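# Pour iron pellets into tube, cap with disc

## Task

Transfer the iron pellets out of the beaker into the clear tube, set the beaker upright on the bench again, and finish with the loose disc sitting on top of the pellets, threaded onto both rods.

## Robot and tools

Robot: two arms, left_arm and right_arm, each with a parallel gripper. Cameras: cam_high (overhead), cam_left_wrist and cam_right_wrist, all 672x504 pixels. Loose objects may occasionally get a small shove from outside.

Frames. The scene frame has +z up, +x pointing out across the table, and its origin at table-top height halfway between the two arms' nominal bases. left_arm sits on the +y side; arm names do not match image left and right. A BASES line, if present, gives each base's calibrated position. Each gripper has its own axes: the fingers extend along its +z and close along its y. The reported hand position is the point between the finger pads, roughly 1 cm short of the tips.

Command row. Every motion command is built from rows of 14 numbers, each in [-1, 1], always including both arms: left_arm dx, dy, dz, rx, ry, rz, opening, then right_arm in the same order. The six pose numbers are an offset, not a pose: they are measured from that arm's Hand target at the start of the action (or move), along the Hand target's own axes. Scale: 1.0 equals 0.6 m for dx, dy, dz and 180 degrees for rotation; rx, ry, rz form a single rotation vector. The opening is absolute: +1 fully open (0.094 m), -1 closed. Six zeros for an arm re-issue its current Hand target. A 0 opening is a real command (half open), so to leave a gripper unchanged repeat its present opening.

execute_actions(actions, cameras). actions is a list of actions; each action is a table of up to 15 rows, one row per 1/30 s control step; if fewer than 15 rows are given, the last row repeats to fill the 15 steps. All rows in one action are offsets from the same starting Hand target, not chained. The next action starts from wherever the Hand target then is, so repeating an offset keeps moving. An empty list just reports state and images. cameras selects images: omitted, null or ["all"] gives all, [] gives none, and an unknown name invalidates the call.

move(target, speed, blend, opening_speed, blocking, cameras). target is one 14-number row or a list of up to 15 rows; every row in a list is an offset from the same starting Hand targets. The gripper travels a straight path and turns the short way. speed is the top path speed in m/s (0.002 to 2.9, default 0.25; rotation capped at twice that in rad/s), one value or one per target. blend (metres) rounds corners at intermediate targets; 0 stops at each. opening_speed (0.2 or more, scale units per second) ramps the fingers gradually; use a low value when closing on fragile things. blocking=false returns after about 0.5 s while the move continues. Paths last 0.5 s to 10 s; longer ones get cut off. Moves do not avoid obstacles or the other arm, and fast moves overshoot and stray more, especially with a nearly straight arm. Keep paths away from an arm's own base, which can flip its shoulder posture. A changed opening in a later list target is applied only once everything has come to rest there. The result adds a "move:" line with the ending (done, off_target, moving, held, fault) and limits (paced: the pose was clipped; held: a check withheld steps). done means within 10 mm and 2 degrees; neither done nor off_target tells you about contact.

wait(seconds 0 to 10) lets time pass with commands held. stop brakes a running move. zoom_image(camera, region [x0, y0, x1, y1] in pixels, top-left origin, at most 504x504) enlarges part of the camera's latest image. finished_scene(scene) takes the current scene's number and ends it irreversibly; the goal must then hold by itself.

Results. end_effector_position (m) and end_effector_quat_wxyz are in the scene frame and may err by a few cm. Hand target is the last commanded pose after clipping, and the base for the next offsets. Each step the controller limits commanded orientation to 40 degrees from the measured one. Grippers often stop a centimetre or so short from friction and weight; the next command, even all zeros, retries, otherwise send the remaining gap as an offset. Tool commands lists current opening commands. grip_measured mirrors the commanded opening until the force limit, so it does not reveal contact; on a hard part it reads a few mm below its width. To release, command well above grip_measured. Joint velocities may read "within noise". Joint torques include gravity and sensor offsets; joints 1 to 3 wrap around at ±28 N m. Joint ranges (rad): waist -2.618 to 3.054, shoulder 0 to 3.142, elbow 0 to 3.142 (straight at 2.901), wrist pitch and yaw ±1.571, wrist roll ±2.094.

Heat. Holding loads, stretched poses or pushing against something unreachable heat the motors. MOTOR HOT appears at 75 °C; at 90 °C an OVER-TEMPERATURE FAULT folds that arm away for good; at 100 °C it goes limp.

Avoid: anything leaving the table or being parked off it, dropping items, releasing things still in motion, slamming or shoving hard, arm stops, and any contact between the arms, including one gripper closing on the other's fingers. The clearance check may halt arms that come too close, but it does not guard gripper-to-gripper contact. To stop pressing on something, command a target back beyond the gripper's current position.

Each tool is called after "Emit:" as name(argument=value, ...) on one line, values as JSON.

## Session

Emit:
execute_actions(actions=[])

Scene clock: 0.00 s.
left_arm: end_effector_position=(+0.3431, +0.2286, +0.2449) grip_measured=+1.000 end_effector_quat_wxyz=(+0.533, -0.106, +0.832, -0.111) | right_arm: end_effector_position=(+0.3093, -0.2414, +0.1363) grip_measured=+1.000 end_effector_quat_wxyz=(+0.531, +0.075, +0.836, +0.113)
Joint positions: left_arm=[-0.316 0.792 0.692 -0.332 -0.231 -0.438 0.094] | right_arm=[0.34 1.042 0.203 0.405 0.212 0.397 0.094]
Joint velocities: within noise
Joint torques (N m): no reading
Heat: left arm: 26 °C; right arm: 33 °C.
Hand target: left_arm +0.3431, +0.2298, +0.2564; +0.545, -0.106, +0.824, -0.113 | right_arm +0.3138, -0.2410, +0.1481; +0.545, +0.076, +0.827, +0.115
Tool commands: left_gripper/opening=+1.0 right_gripper/opening=+1.0

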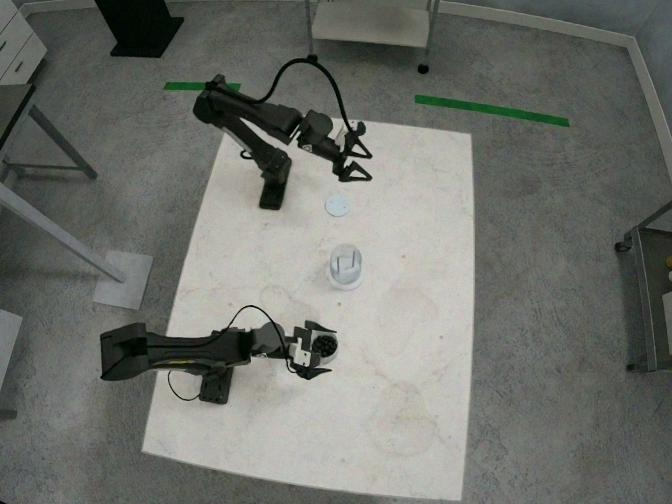

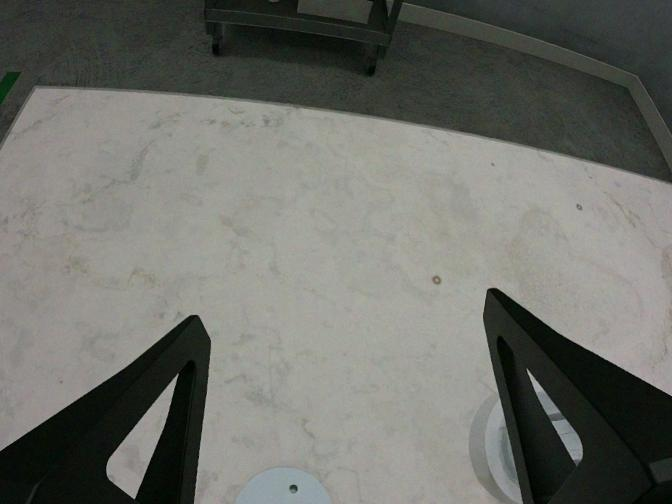

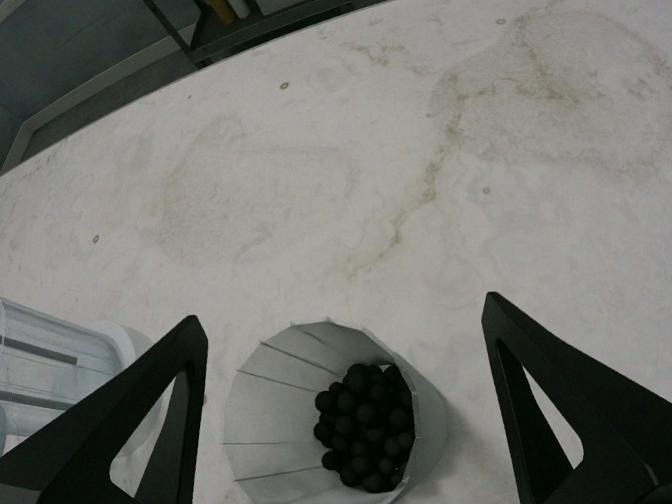

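Emit:
zoom_image(camera="cam_high", region=[290, 180, 400, 300])

Emit:
zoom_image(camera="cam_high", region=[260, 290, 400, 400])

Emit:
zoom_image(camera="cam_right_wrist", region=[0, 250, 240, 504])

Scaled by 4.200.

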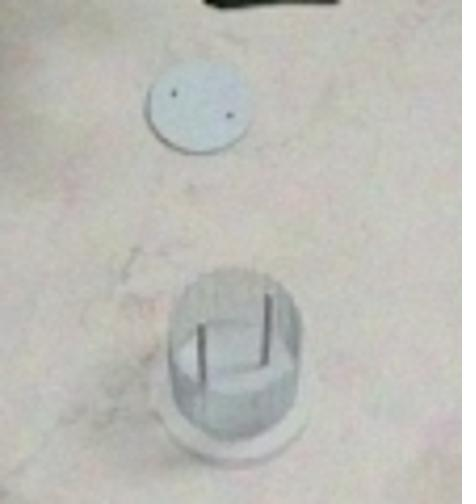

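Scaled by 3.600.

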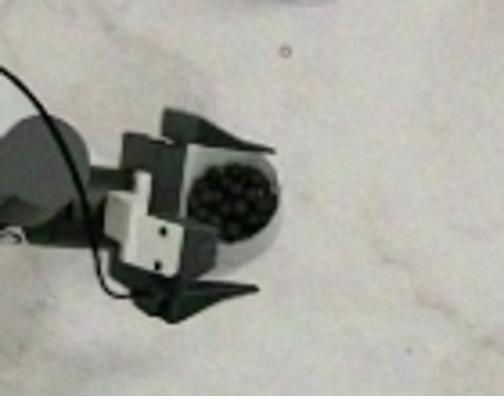

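Scaled by 1.984 from the camera's 672x504 image, which has a finer 960x720 frame.

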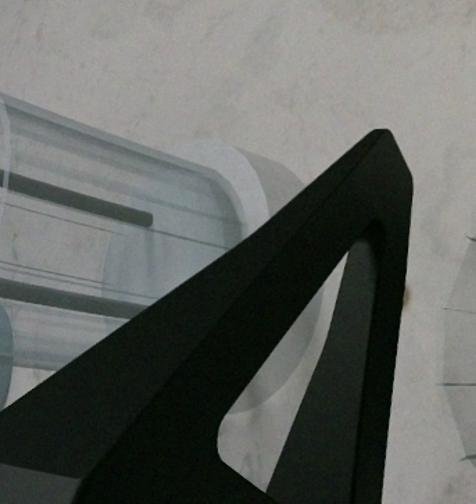

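Emit:
move(target=[-0.0972,-0.1773,-0.0918,-0.0766,0.369,0.0717,1,0,0,0,0,0,0,1], speed=0.2)

Scene clock: 7.10 s.
left_arm: end_effector_position=(+0.3247, +0.1503, +0.3552) grip_measured=+1.000 end_effector_quat_wxyz=(+0.246, -0.009, +0.962, -0.122) | right_arm: end_effector_position=(+0.3093, -0.2414, +0.1363) grip_measured=+1.000 end_effector_quat_wxyz=(+0.531, +0.075, +0.836, +0.113)
Joint positions: left_arm=[-0.443 1.522 2.069 -1.562 -0.006 -0.477 0.094] | right_arm=[0.34 1.042 0.203 0.405 0.212 0.397 0.094]
Joint torques (N m): left_arm=[-0.83 -4.42 6.97 1.11 0.09 0.05] | right_arm=[0.02 -2.56 5.93 1.64 0.08 -0.02]
Heat: left arm: 27 °C; right arm: 33 °C.
Hand target: left_arm +0.3201, +0.1497, +0.3604; +0.000, +0.000, +1.000, +0.000 | right_arm +0.3138, -0.2410, +0.1481; +0.545, +0.076, +0.827, +0.115
Off the commanded pose: left_arm 0.007 m, 32 deg | right_arm 0.013 m, 2 deg.
joint sent to its limit (left arm) — joint 4 (wrist pitch), lower limit. The joint targets are off in position and orientation.
move: off_target (left_arm, right_arm)

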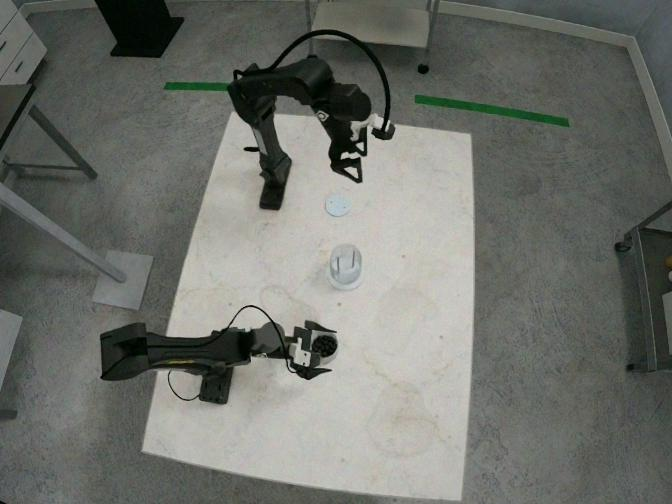

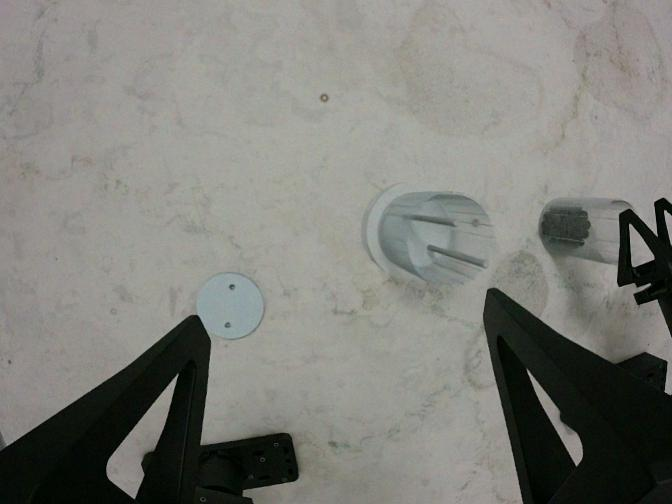

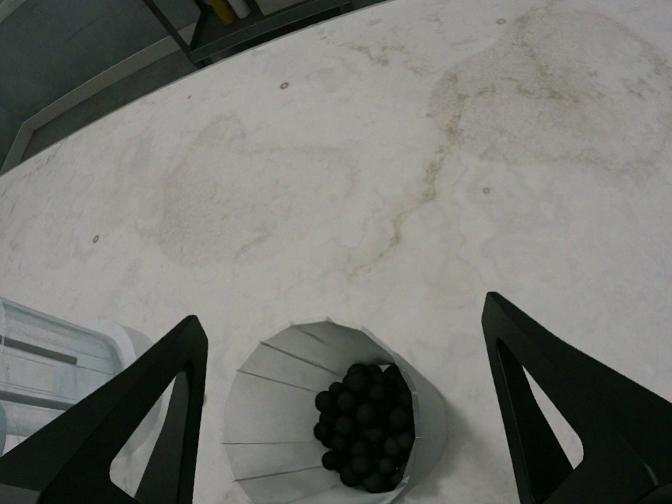

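Emit:
zoom_image(camera="cam_left_wrist", region=[340, 160, 660, 320])

Emit:
zoom_image(camera="cam_left_wrist", region=[140, 220, 340, 380])

Scaled by 1.575 from the camera's 672x504 image, which has a finer 960x720 frame.

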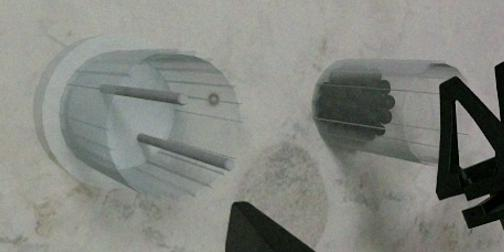

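Scaled by 2.520 from the camera's 672x504 image, which has a finer 960x720 frame.

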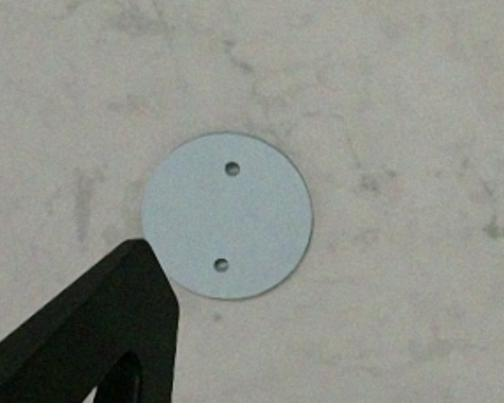

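Emit:
move(target=[0.183,-0.1,0.2,0.1954,-0.4718,0.1954,1,0,0,0,0,0,0,1], speed=0.2)

Emit:
zoom_image(camera="cam_left_wrist", region=[150, 150, 500, 504])

Scene clock: 25.43 s.
left_arm: end_effector_position=(+0.2084, +0.0900, +0.2300) grip_measured=+1.000 end_effector_quat_wxyz=(+0.639, +0.282, +0.666, -0.264) | right_arm: end_effector_position=(+0.3093, -0.2414, +0.1363) grip_measured=+1.000 end_effector_quat_wxyz=(+0.531, +0.075, +0.836, +0.113)
Joint positions: left_arm=[-1.028 0.272 0.218 0.007 -0.251 -0.003 0.094] | right_arm=[0.34 1.042 0.203 0.405 0.212 0.397 0.094]
Joint torques (N m): left_arm=[-0.39 1.61 6.43 2.46 -0.06 0.04] | right_arm=[0.2 -2.59 5.89 1.66 0.08 0]
Heat: left arm: 28 °C; right arm: 33 °C.
Hand target: left_arm +0.2104, +0.0897, +0.2404; +0.653, +0.270, +0.653, -0.270 | right_arm +0.3138, -0.2410, +0.1481; +0.545, +0.076, +0.827, +0.115
Off the commanded pose: left_arm 0.011 m, 3 deg | right_arm 0.013 m, 2 deg.
move: off_target (left_arm, right_arm)

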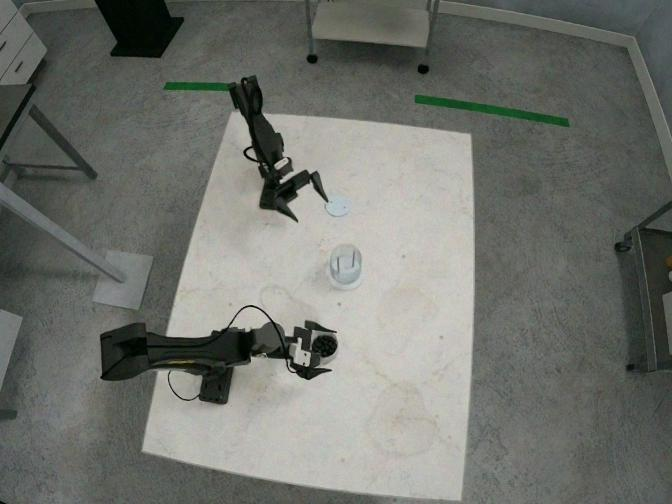

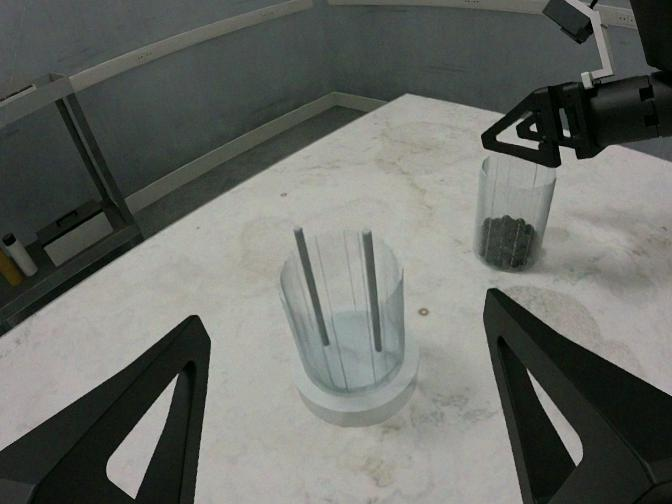

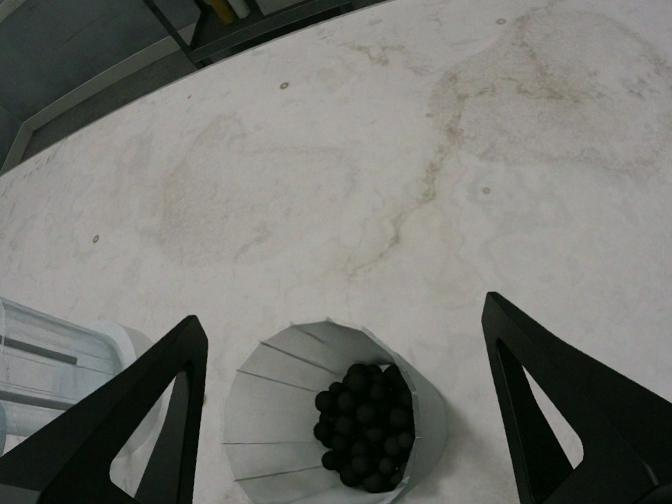

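Scaled by 1.424 from the camera's 672x504 image, which has a finer 960x720 frame.

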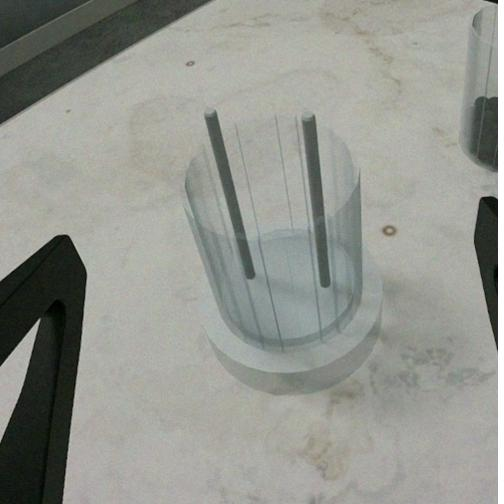

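Emit:
zoom_image(camera="cam_left_wrist", region=[440, 80, 600, 300])

Scaled by 2.291 from the camera's 672x504 image, which has a finer 960x720 frame.

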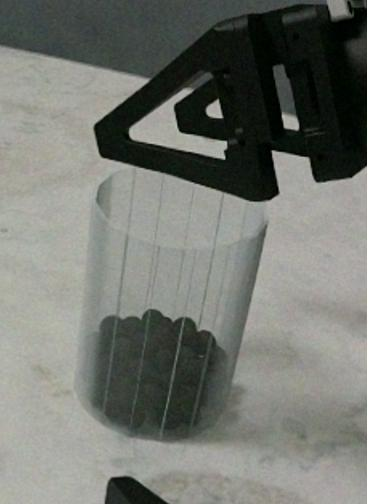

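Emit:
move(target=[[0,0,0,0,0,0,1,-0.0737,0.0228,-0.0316,0,0,0,1],[0,0,0,0,0,0,1,-0.0933,0.1648,-0.1562,-0.1456,-0.1023,-0.1181,1]], speed=0.2, blend=0.02)

Emit:
zoom_image(camera="cam_right_wrist", region=[100, 100, 600, 504])

Scene clock: 45.73 s.
left_arm: end_effector_position=(+0.2084, +0.0900, +0.2304) grip_measured=+1.000 end_effector_quat_wxyz=(+0.639, +0.282, +0.665, -0.265) | right_arm: end_effector_position=(+0.2514, -0.1723, +0.2506) grip_measured=+1.000 end_effector_quat_wxyz=(+0.667, -0.177, +0.702, +0.179)
Joint positions: left_arm=[-1.028 0.272 0.218 0.009 -0.251 -0.003 0.094] | right_arm=[0.515 0.522 0.192 0.283 0.019 0.016 0.094]
Joint torques (N m): left_arm=[-0.44 1.36 6.41 2.5 -0.04 0.04] | right_arm=[0.47 -0.29 4.98 2.1 -0.07 -0.11]
Heat: left arm: 30 °C; right arm: 33 °C.
Hand target: left_arm +0.2104, +0.0897, +0.2404; +0.653, +0.270, +0.653, -0.270 | right_arm +0.2497, -0.1700, +0.2601; +0.683, -0.183, +0.683, +0.183
Off the commanded pose: left_arm 0.010 m, 3 deg | right_arm 0.010 m, 3 deg.
move: off_target (left_arm, right_arm)

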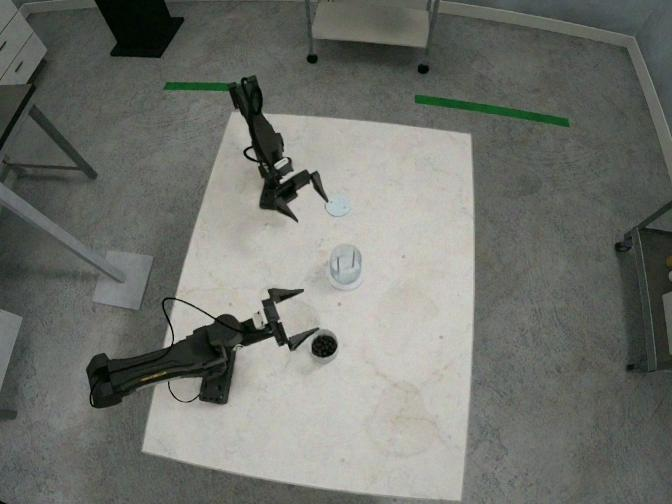

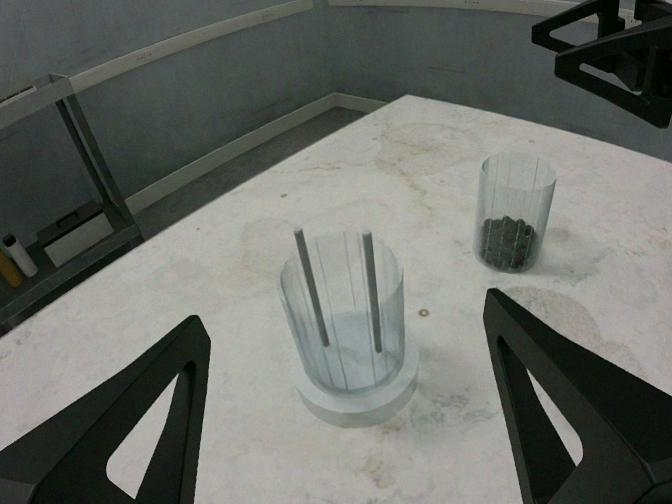

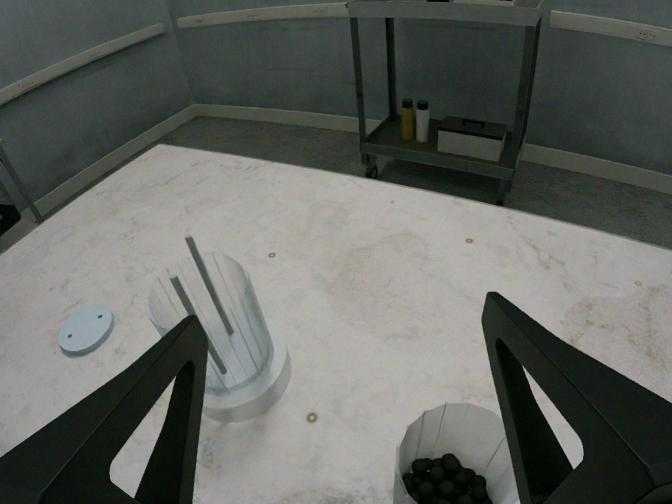

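Scaled by 1.008 from the camera's 672x504 image, which has a finer 960x720 frame.

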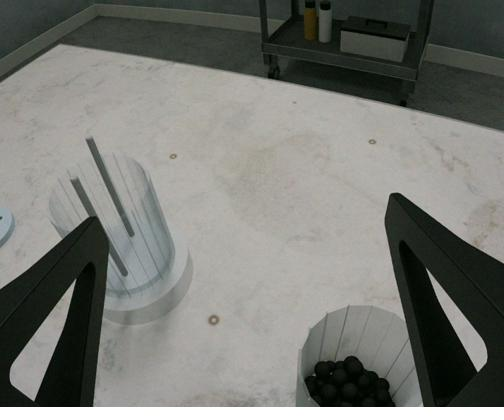

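Emit:
move(target=[0,0,0,0,0,0,1,0.1,-0.1038,0.0132,0.0807,0.1933,0.0254,1], speed=0.2)

Emit:
zoom_image(camera="cam_left_wrist", region=[400, 50, 672, 300])

Scene clock: 52.47 s.
left_arm: end_effector_position=(+0.2085, +0.0900, +0.2308) grip_measured=+1.000 end_effector_quat_wxyz=(+0.639, +0.281, +0.665, -0.265) | right_arm: end_effector_position=(+0.2831, -0.2178, +0.1852) grip_measured=+1.000 end_effector_quat_wxyz=(+0.448, -0.130, +0.882, +0.061)
Joint positions: left_arm=[-1.028 0.272 0.218 0.01 -0.251 -0.003 0.094] | right_arm=[0.365 0.868 0.539 -0.305 0.077 0.047 0.094]
Joint torques (N m): left_arm=[-0.49 1.58 6.56 2.51 -0.06 0.04] | right_arm=[-0.65 -1.11 8.59 1.27 0.13 0.18]
Heat: left arm: 30 °C; right arm: 32 °C.
Hand target: left_arm +0.2104, +0.0897, +0.2404; +0.653, +0.270, +0.653, -0.270 | right_arm +0.2877, -0.2200, +0.2002; +0.458, -0.116, +0.879, +0.060
Off the commanded pose: left_arm 0.010 m, 2 deg | right_arm 0.016 m, 2 deg.
move: off_target (right_arm)

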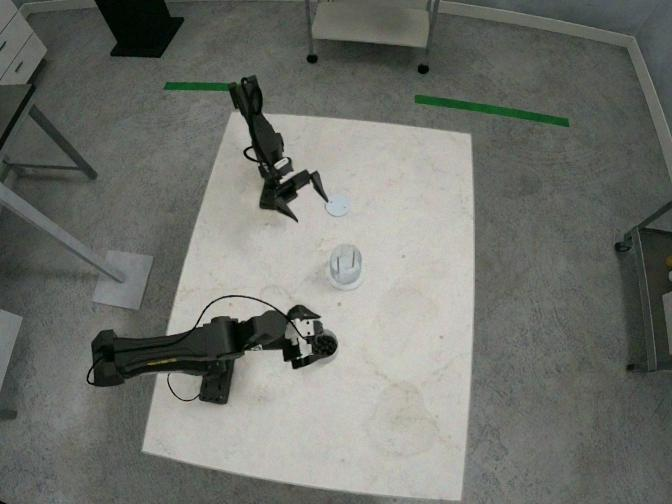

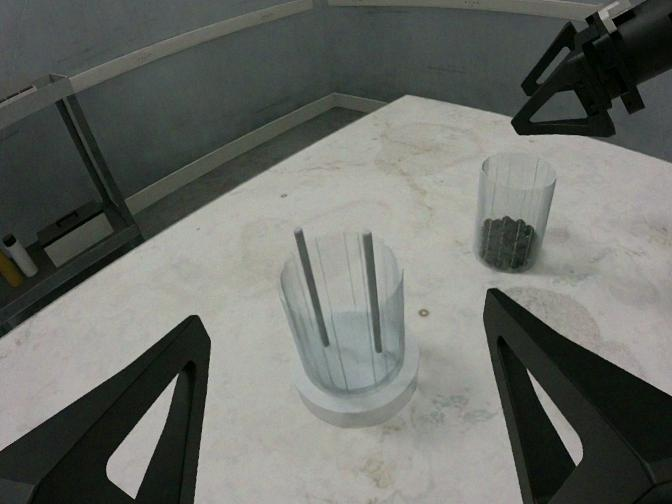

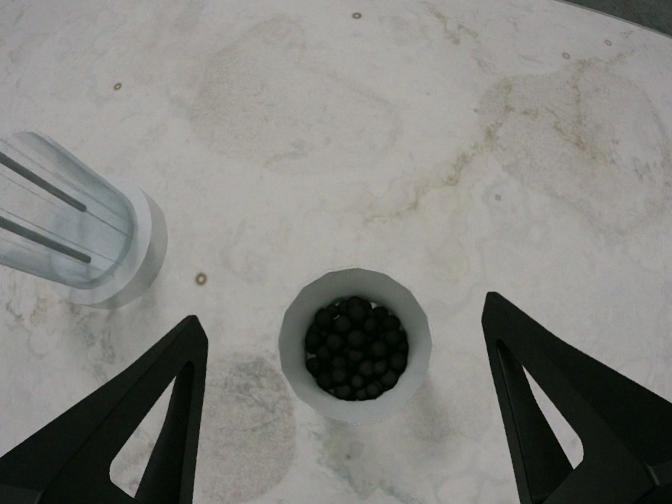

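Scaled by 1.853 from the camera's 672x504 image, which has a finer 960x720 frame.

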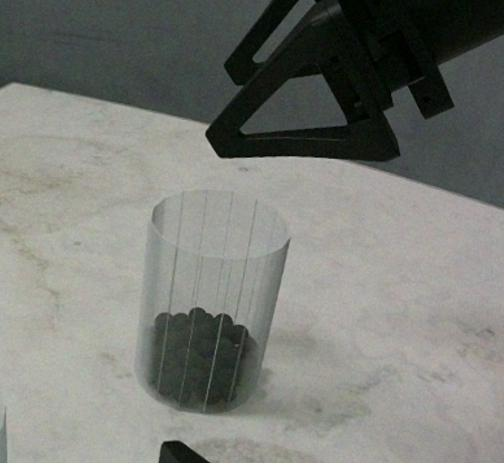

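Emit:
move(target=[0,0,0,0,0,0,1,0.1475,-0.0082,0.1033,0,0,0,1], speed=0.12)

Emit:
zoom_image(camera="cam_left_wrist", region=[400, 50, 672, 300])

Scene clock: 56.10 s.
left_arm: end_effector_position=(+0.2085, +0.0900, +0.2308) grip_measured=+1.000 end_effector_quat_wxyz=(+0.639, +0.281, +0.665, -0.265) | right_arm: end_effector_position=(+0.2839, -0.2237, +0.0864) grip_measured=+1.000 end_effector_quat_wxyz=(+0.441, -0.121, +0.888, +0.058)
Joint positions: left_arm=[-1.028 0.272 0.218 0.01 -0.251 -0.003 0.094] | right_arm=[0.342 1.101 0.215 0.235 0.071 0.049 0.094]
Joint torques (N m): left_arm=[-0.51 1.65 6.64 2.51 -0.07 0.04] | right_arm=[-0.65 -1.73 4.03 1.89 -0.04 -0.01]
Heat: left arm: 30 °C; right arm: 32 °C.
Hand target: left_arm +0.2104, +0.0897, +0.2404; +0.653, +0.270, +0.653, -0.270 | right_arm +0.2891, -0.2247, +0.0921; +0.458, -0.116, +0.879, +0.060
Off the commanded pose: left_arm 0.010 m, 2 deg | right_arm 0.008 m, 2 deg.
move: done

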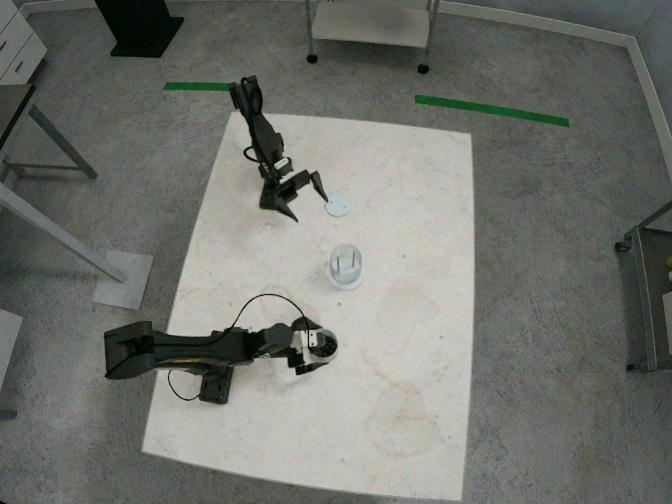

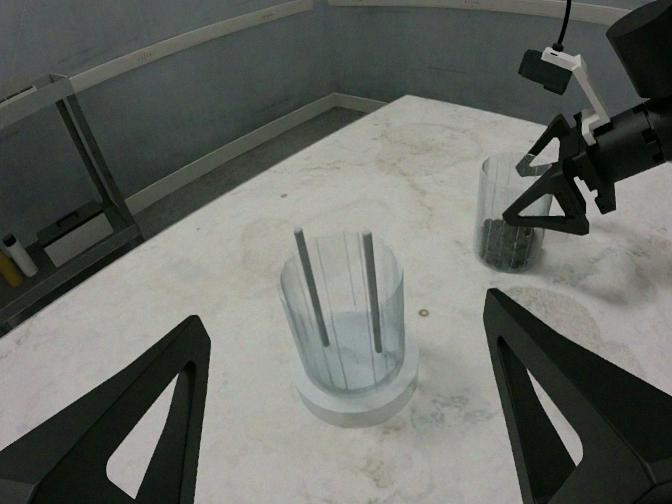

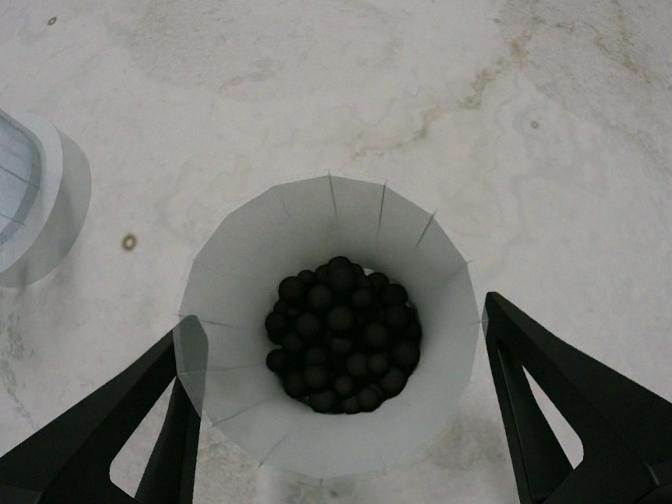

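Scaled by 1.853 from the camera's 672x504 image, which has a finer 960x720 frame.

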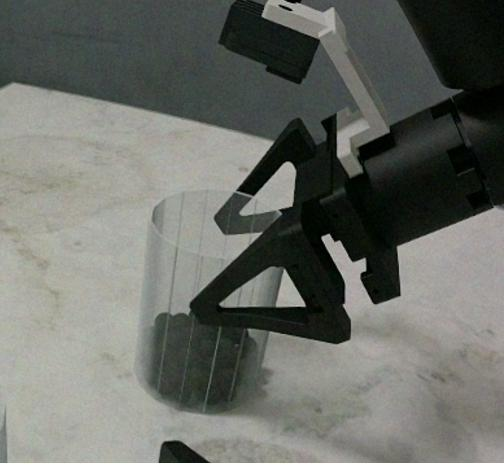

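Emit:
move(target=[0,0,0,0,0,0,1,0.0033,0.0067,0.0187,0,0,0,1], speed=0.08, cameras=["cam_right_wrist"])

Emit:
move(target=[0,0,0,0,0,0,1,0,0,0,0,0,0,0.6], speed=0.08, opening_speed=0.4)

Emit:
zoom_image(camera="cam_left_wrist", region=[400, 50, 672, 300])

Scene clock: 59.53 s.
left_arm: end_effector_position=(+0.2085, +0.0900, +0.2308) grip_measured=+1.000 end_effector_quat_wxyz=(+0.639, +0.281, +0.665, -0.265) | right_arm: end_effector_position=(+0.2907, -0.2212, +0.0768) grip_measured=+1.000 end_effector_quat_wxyz=(+0.439, -0.121, +0.889, +0.057)
Joint positions: left_arm=[-1.028 0.272 0.218 0.01 -0.251 -0.003 0.094] | right_arm=[0.342 1.203 0.215 0.332 0.071 0.049 0.094]
Joint torques (N m): left_arm=[-0.34 1.48 6.65 2.51 -0.08 0.06] | right_arm=[0.83 -2.19 3.9 1.86 0.08 0.11]
Heat: left arm: 31 °C; right arm: 32 °C.
Hand target: left_arm +0.2104, +0.0897, +0.2404; +0.653, +0.270, +0.653, -0.270 | right_arm +0.2958, -0.2188, +0.0841; +0.458, -0.116, +0.879, +0.060
Off the commanded pose: left_arm 0.010 m, 2 deg | right_arm 0.009 m, 3 deg.
move: off_target (right_arm)
Images, in order (width x height): cam_right_wrist 672x504.

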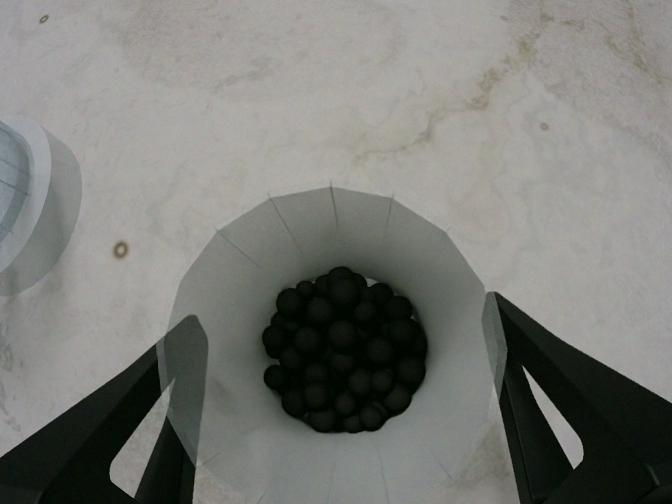

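Scene clock: 61.03 s.
left_arm: end_effector_position=(+0.2085, +0.0900, +0.2308) grip_measured=+1.000 end_effector_quat_wxyz=(+0.639, +0.281, +0.665, -0.265) | right_arm: end_effector_position=(+0.2905, -0.2198, +0.0771) grip_measured=+0.659 end_effector_quat_wxyz=(+0.439, -0.123, +0.888, +0.058)
Joint positions: left_arm=[-1.028 0.272 0.218 0.01 -0.251 -0.003 0.094] | right_arm=[0.347 1.203 0.215 0.333 0.071 0.049 0.078]
Joint torques (N m): left_arm=[-0.31 1.7 6.54 2.48 -0.02 0.09] | right_arm=[0.55 -2.07 3.9 1.86 0.11 0.07]
Heat: left arm: 31 °C; right arm: 32 °C.
Hand target: left_arm +0.2104, +0.0897, +0.2404; +0.653, +0.270, +0.653, -0.270 | right_arm +0.2958, -0.2188, +0.0841; +0.458, -0.116, +0.879, +0.060
Off the commanded pose: left_arm 0.010 m, 2 deg | right_arm 0.009 m, 3 deg.
move: off_target (right_arm)

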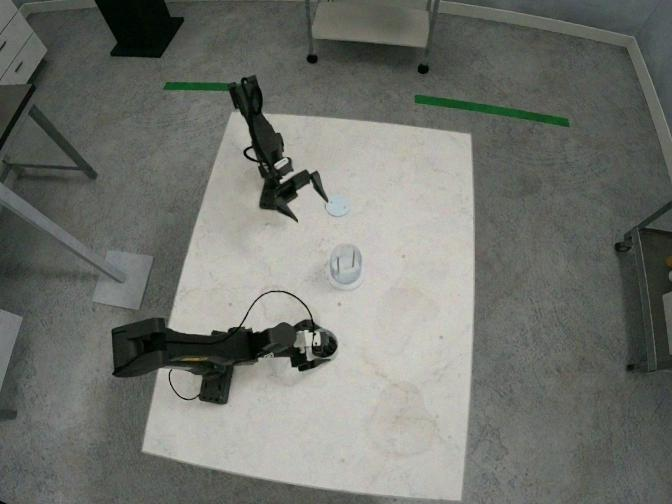

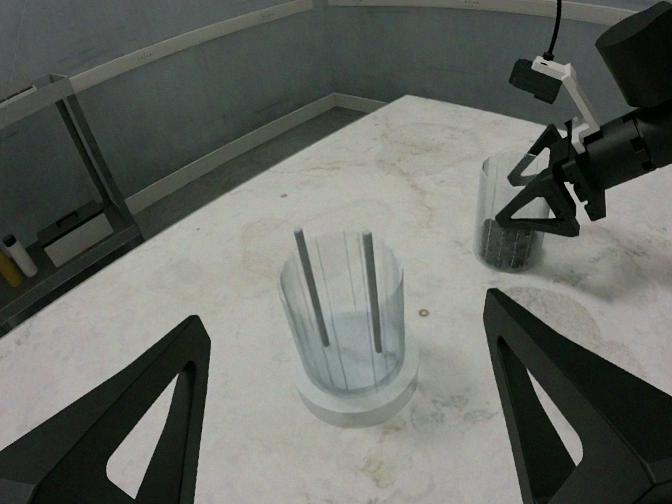

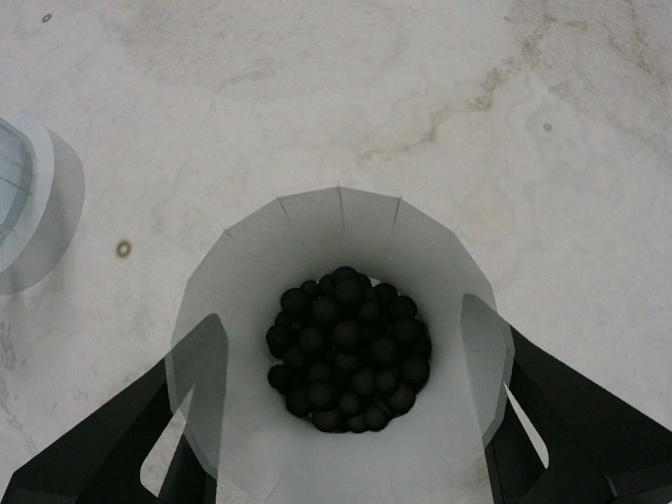

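Scaled by 1.853 from the camera's 672x504 image, which has a finer 960x720 frame.

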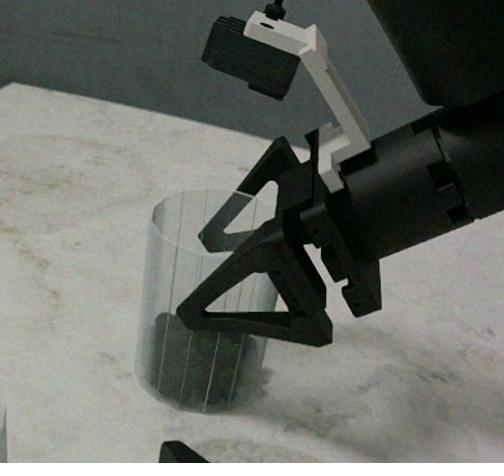

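Emit:
move(target=[0,0,0,0,0,0,1,0,0,0,0,0,0,0.45], speed=0.08, opening_speed=0.3, cameras=["cam_right_wrist"])

Scene clock: 62.33 s.
left_arm: end_effector_position=(+0.2085, +0.0900, +0.2308) grip_measured=+1.000 end_effector_quat_wxyz=(+0.639, +0.281, +0.665, -0.265) | right_arm: end_effector_position=(+0.2905, -0.2198, +0.0771) grip_measured=+0.659 end_effector_quat_wxyz=(+0.439, -0.123, +0.888, +0.058)
Joint positions: left_arm=[-1.028 0.272 0.218 0.01 -0.251 -0.003 0.094] | right_arm=[0.347 1.203 0.215 0.333 0.071 0.049 0.078]
Joint torques (N m): left_arm=[-0.42 1.5 6.58 2.49 -0.05 0.13] | right_arm=[0.5 -2.19 3.85 1.93 0.09 0.11]
Heat: left arm: 31 °C; right arm: 32 °C.
Hand target: left_arm +0.2104, +0.0897, +0.2404; +0.653, +0.270, +0.653, -0.270 | right_arm +0.2958, -0.2188, +0.0841; +0.458, -0.116, +0.879, +0.060
Off the commanded pose: left_arm 0.010 m, 2 deg | right_arm 0.009 m, 3 deg.
move: off_target (right_arm)
Images, in order (width x height): cam_right_wrist 672x504.

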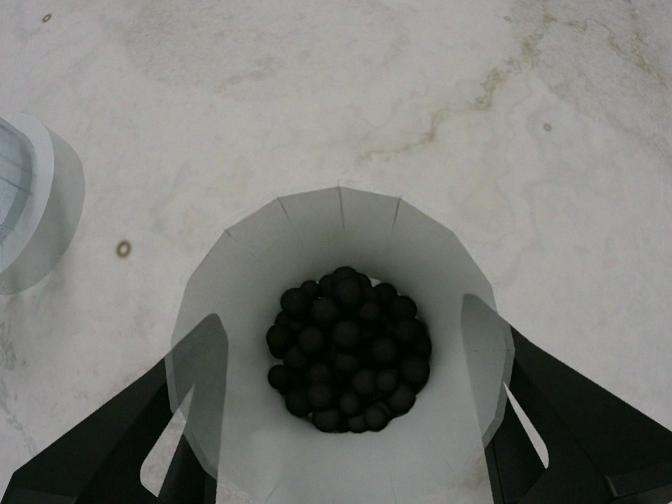

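Emit:
move(target=[0,0,0,0,0,0,1,0,0,0,0,0,0,0.85], speed=0.08, opening_speed=0.4, cameras=[])

Emit:
move(target=[0,0,0,0,0,0,1,0.0369,0,0.0258,0,0,0,0.85], speed=0.08)

Emit:
zoom_image(camera="cam_left_wrist", region=[400, 50, 672, 300])

Scene clock: 68.03 s.
left_arm: end_effector_position=(+0.2085, +0.0900, +0.2308) grip_measured=+1.000 end_effector_quat_wxyz=(+0.639, +0.281, +0.665, -0.265) | right_arm: end_effector_position=(+0.2905, -0.2198, +0.0771) grip_measured=+0.848 end_effector_quat_wxyz=(+0.439, -0.123, +0.888, +0.058)
Joint positions: left_arm=[-1.028 0.272 0.218 0.01 -0.251 -0.003 0.094] | right_arm=[0.347 1.203 0.215 0.333 0.071 0.049 0.087]
Joint torques (N m): left_arm=[-0.36 1.54 6.54 2.43 -0.02 0.1] | right_arm=[0.58 -2.04 3.96 1.88 0.11 0.12]
Heat: left arm: 31 °C; right arm: 32 °C.
Hand target: left_arm +0.2104, +0.0897, +0.2404; +0.653, +0.270, +0.653, -0.270 | right_arm +0.2958, -0.2188, +0.0841; +0.458, -0.116, +0.879, +0.060
Off the commanded pose: left_arm 0.010 m, 2 deg | right_arm 0.009 m, 3 deg.
move: off_target (right_arm)
No camera images: "cameras" was empty.

Scene clock: 69.53 s.
left_arm: end_effector_position=(+0.2085, +0.0900, +0.2308) grip_measured=+1.000 end_effector_quat_wxyz=(+0.639, +0.281, +0.665, -0.265) | right_arm: end_effector_position=(+0.2907, -0.2197, +0.0500) grip_measured=+0.848 end_effector_quat_wxyz=(+0.439, -0.123, +0.888, +0.058)
Joint positions: left_arm=[-1.028 0.272 0.218 0.01 -0.251 -0.003 0.094] | right_arm=[0.347 1.394 0.155 0.585 0.071 0.049 0.087]
Joint torques (N m): left_arm=[-0.4 1.54 6.46 2.48 -0.06 0.05] | right_arm=[0.51 -2.7 2.95 1.92 0.11 0.08]
Heat: left arm: 31 °C; right arm: 32 °C.
Hand target: left_arm +0.2104, +0.0897, +0.2404; +0.653, +0.270, +0.653, -0.270 | right_arm +0.2958, -0.2188, +0.0570; +0.458, -0.116, +0.879, +0.060
Off the commanded pose: left_arm 0.010 m, 2 deg | right_arm 0.009 m, 3 deg.
move: off_target (right_arm)

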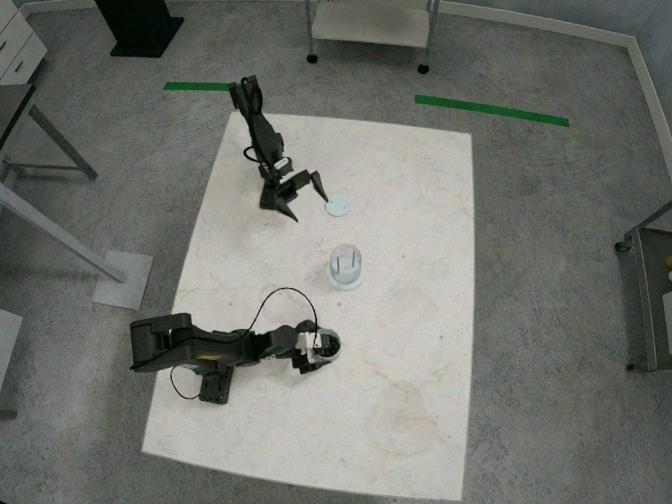

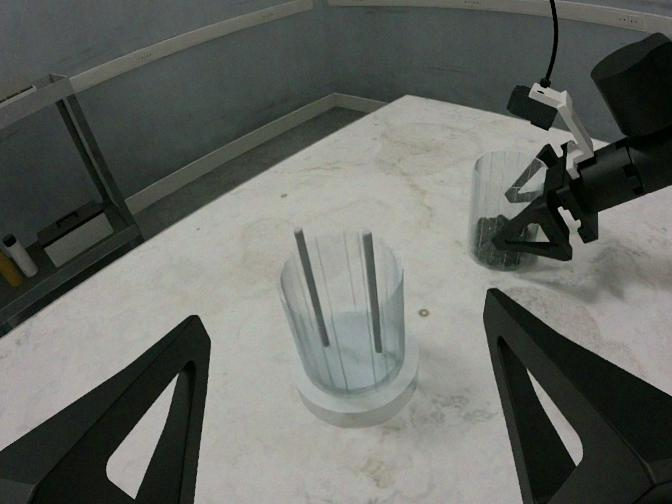

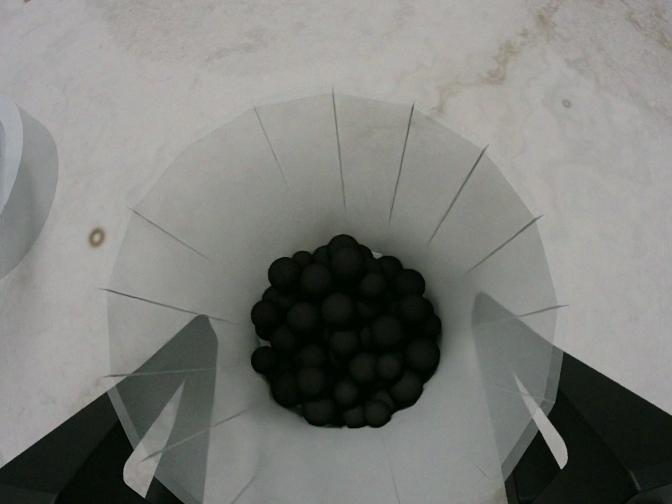

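Scaled by 1.853 from the camera's 672x504 image, which has a finer 960x720 frame.

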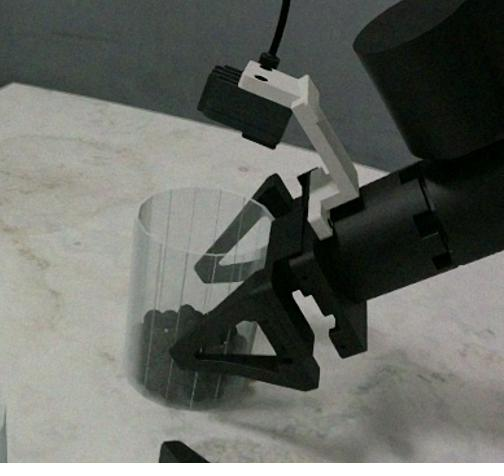

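Emit:
move(target=[0,0,0,0,0,0,1,0,0,0,0,0,0,0.4], speed=0.08, opening_speed=0.35, cameras=["cam_right_wrist"])

Scene clock: 71.73 s.
left_arm: end_effector_position=(+0.2085, +0.0900, +0.2308) grip_measured=+1.000 end_effector_quat_wxyz=(+0.639, +0.281, +0.665, -0.265) | right_arm: end_effector_position=(+0.2909, -0.2196, +0.0503) grip_measured=+0.651 end_effector_quat_wxyz=(+0.440, -0.122, +0.888, +0.059)
Joint positions: left_arm=[-1.028 0.272 0.218 0.01 -0.251 -0.003 0.094] | right_arm=[0.347 1.394 0.155 0.586 0.071 0.05 0.078]
Joint torques (N m): left_arm=[-0.36 1.66 6.48 2.54 -0.07 0.01] | right_arm=[0.49 -2.69 2.82 1.91 0.08 0.07]
Heat: left arm: 31 °C; right arm: 32 °C.
Hand target: left_arm +0.2104, +0.0897, +0.2404; +0.653, +0.270, +0.653, -0.270 | right_arm +0.2958, -0.2188, +0.0570; +0.458, -0.116, +0.879, +0.060
Off the commanded pose: left_arm 0.010 m, 2 deg | right_arm 0.008 m, 2 deg.
move: done
Images, in order (width x height): cam_right_wrist 672x504.

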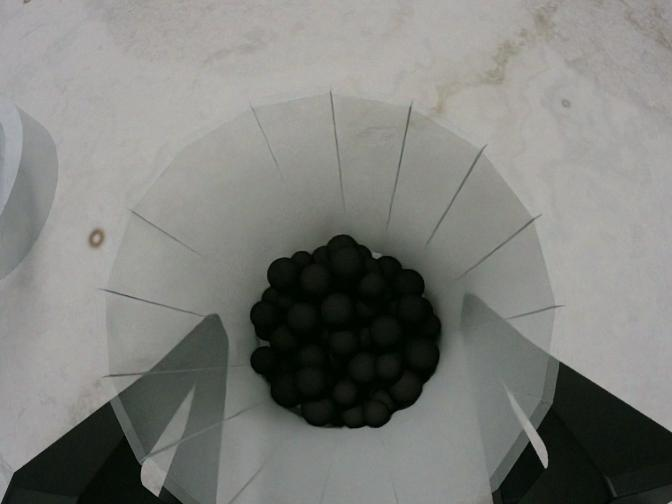

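Emit:
move(target=[[0,0,0,0,0,0,1,-0.1911,0,-0.1338,0,0,0,0.4],[0,0,0,0,0,0,1,-0.3875,0.088,0.0653,0.1516,-0.1507,-0.2154,0.4]], speed=0.12, blend=0.02)

Emit:
zoom_image(camera="cam_left_wrist", region=[250, 50, 672, 400])

Scene clock: 80.23 s.
left_arm: end_effector_position=(+0.2085, +0.0900, +0.2308) grip_measured=+1.000 end_effector_quat_wxyz=(+0.640, +0.282, +0.665, -0.264) | right_arm: end_effector_position=(+0.4309, -0.1340, +0.1829) grip_measured=+0.651 end_effector_quat_wxyz=(+0.596, -0.318, +0.682, -0.278)
Joint positions: left_arm=[-1.028 0.272 0.218 0.01 -0.251 -0.002 0.094] | right_arm=[0.606 1.802 0.698 0.939 0.613 -0.778 0.078]
Joint torques (N m): left_arm=[-0.28 1.55 6.37 2.5 -0.07 0.07] | right_arm=[0.38 -7.61 7.56 2.62 0.15 -0.06]
Heat: left arm: 32 °C; right arm: 33 °C.
Hand target: left_arm +0.2104, +0.0897, +0.2404; +0.653, +0.270, +0.653, -0.270 | right_arm +0.4418, -0.1249, +0.2251; +0.654, -0.271, +0.653, -0.271
Off the commanded pose: left_arm 0.010 m, 2 deg | right_arm 0.045 m, 9 deg.
move: off_target (right_arm)

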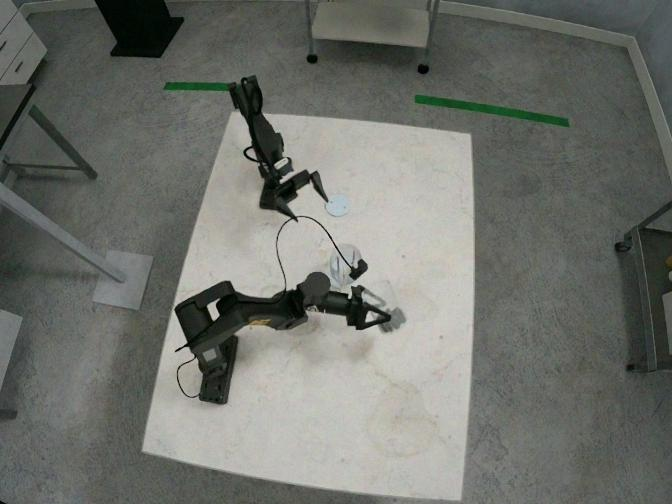

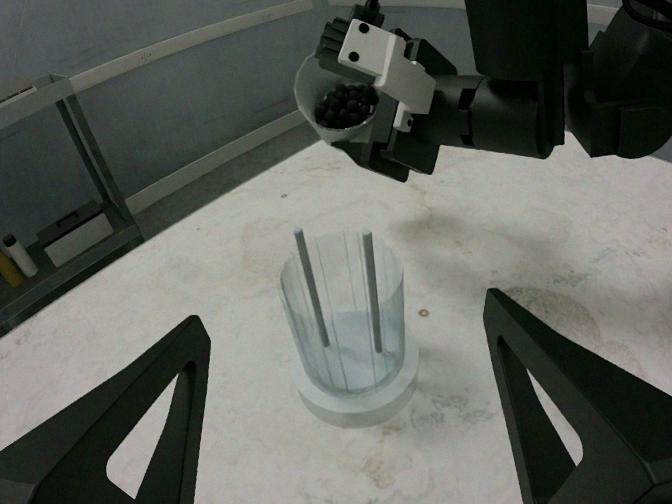

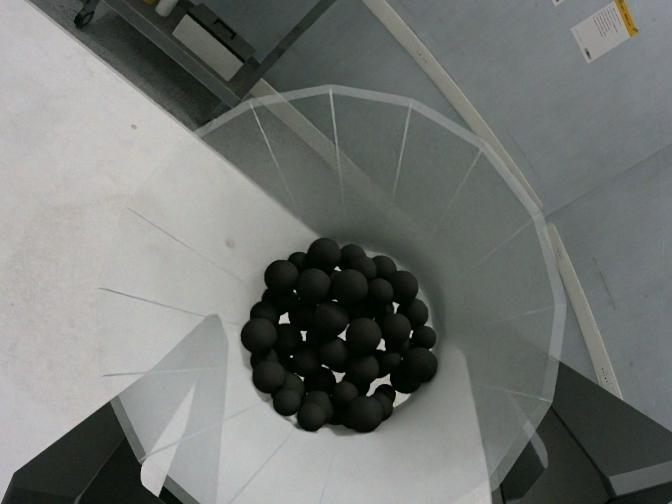

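Scaled by 1.194 from the camera's 672x504 image, which has a finer 960x720 frame.

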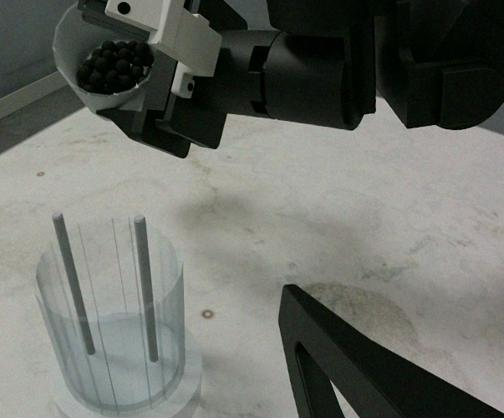

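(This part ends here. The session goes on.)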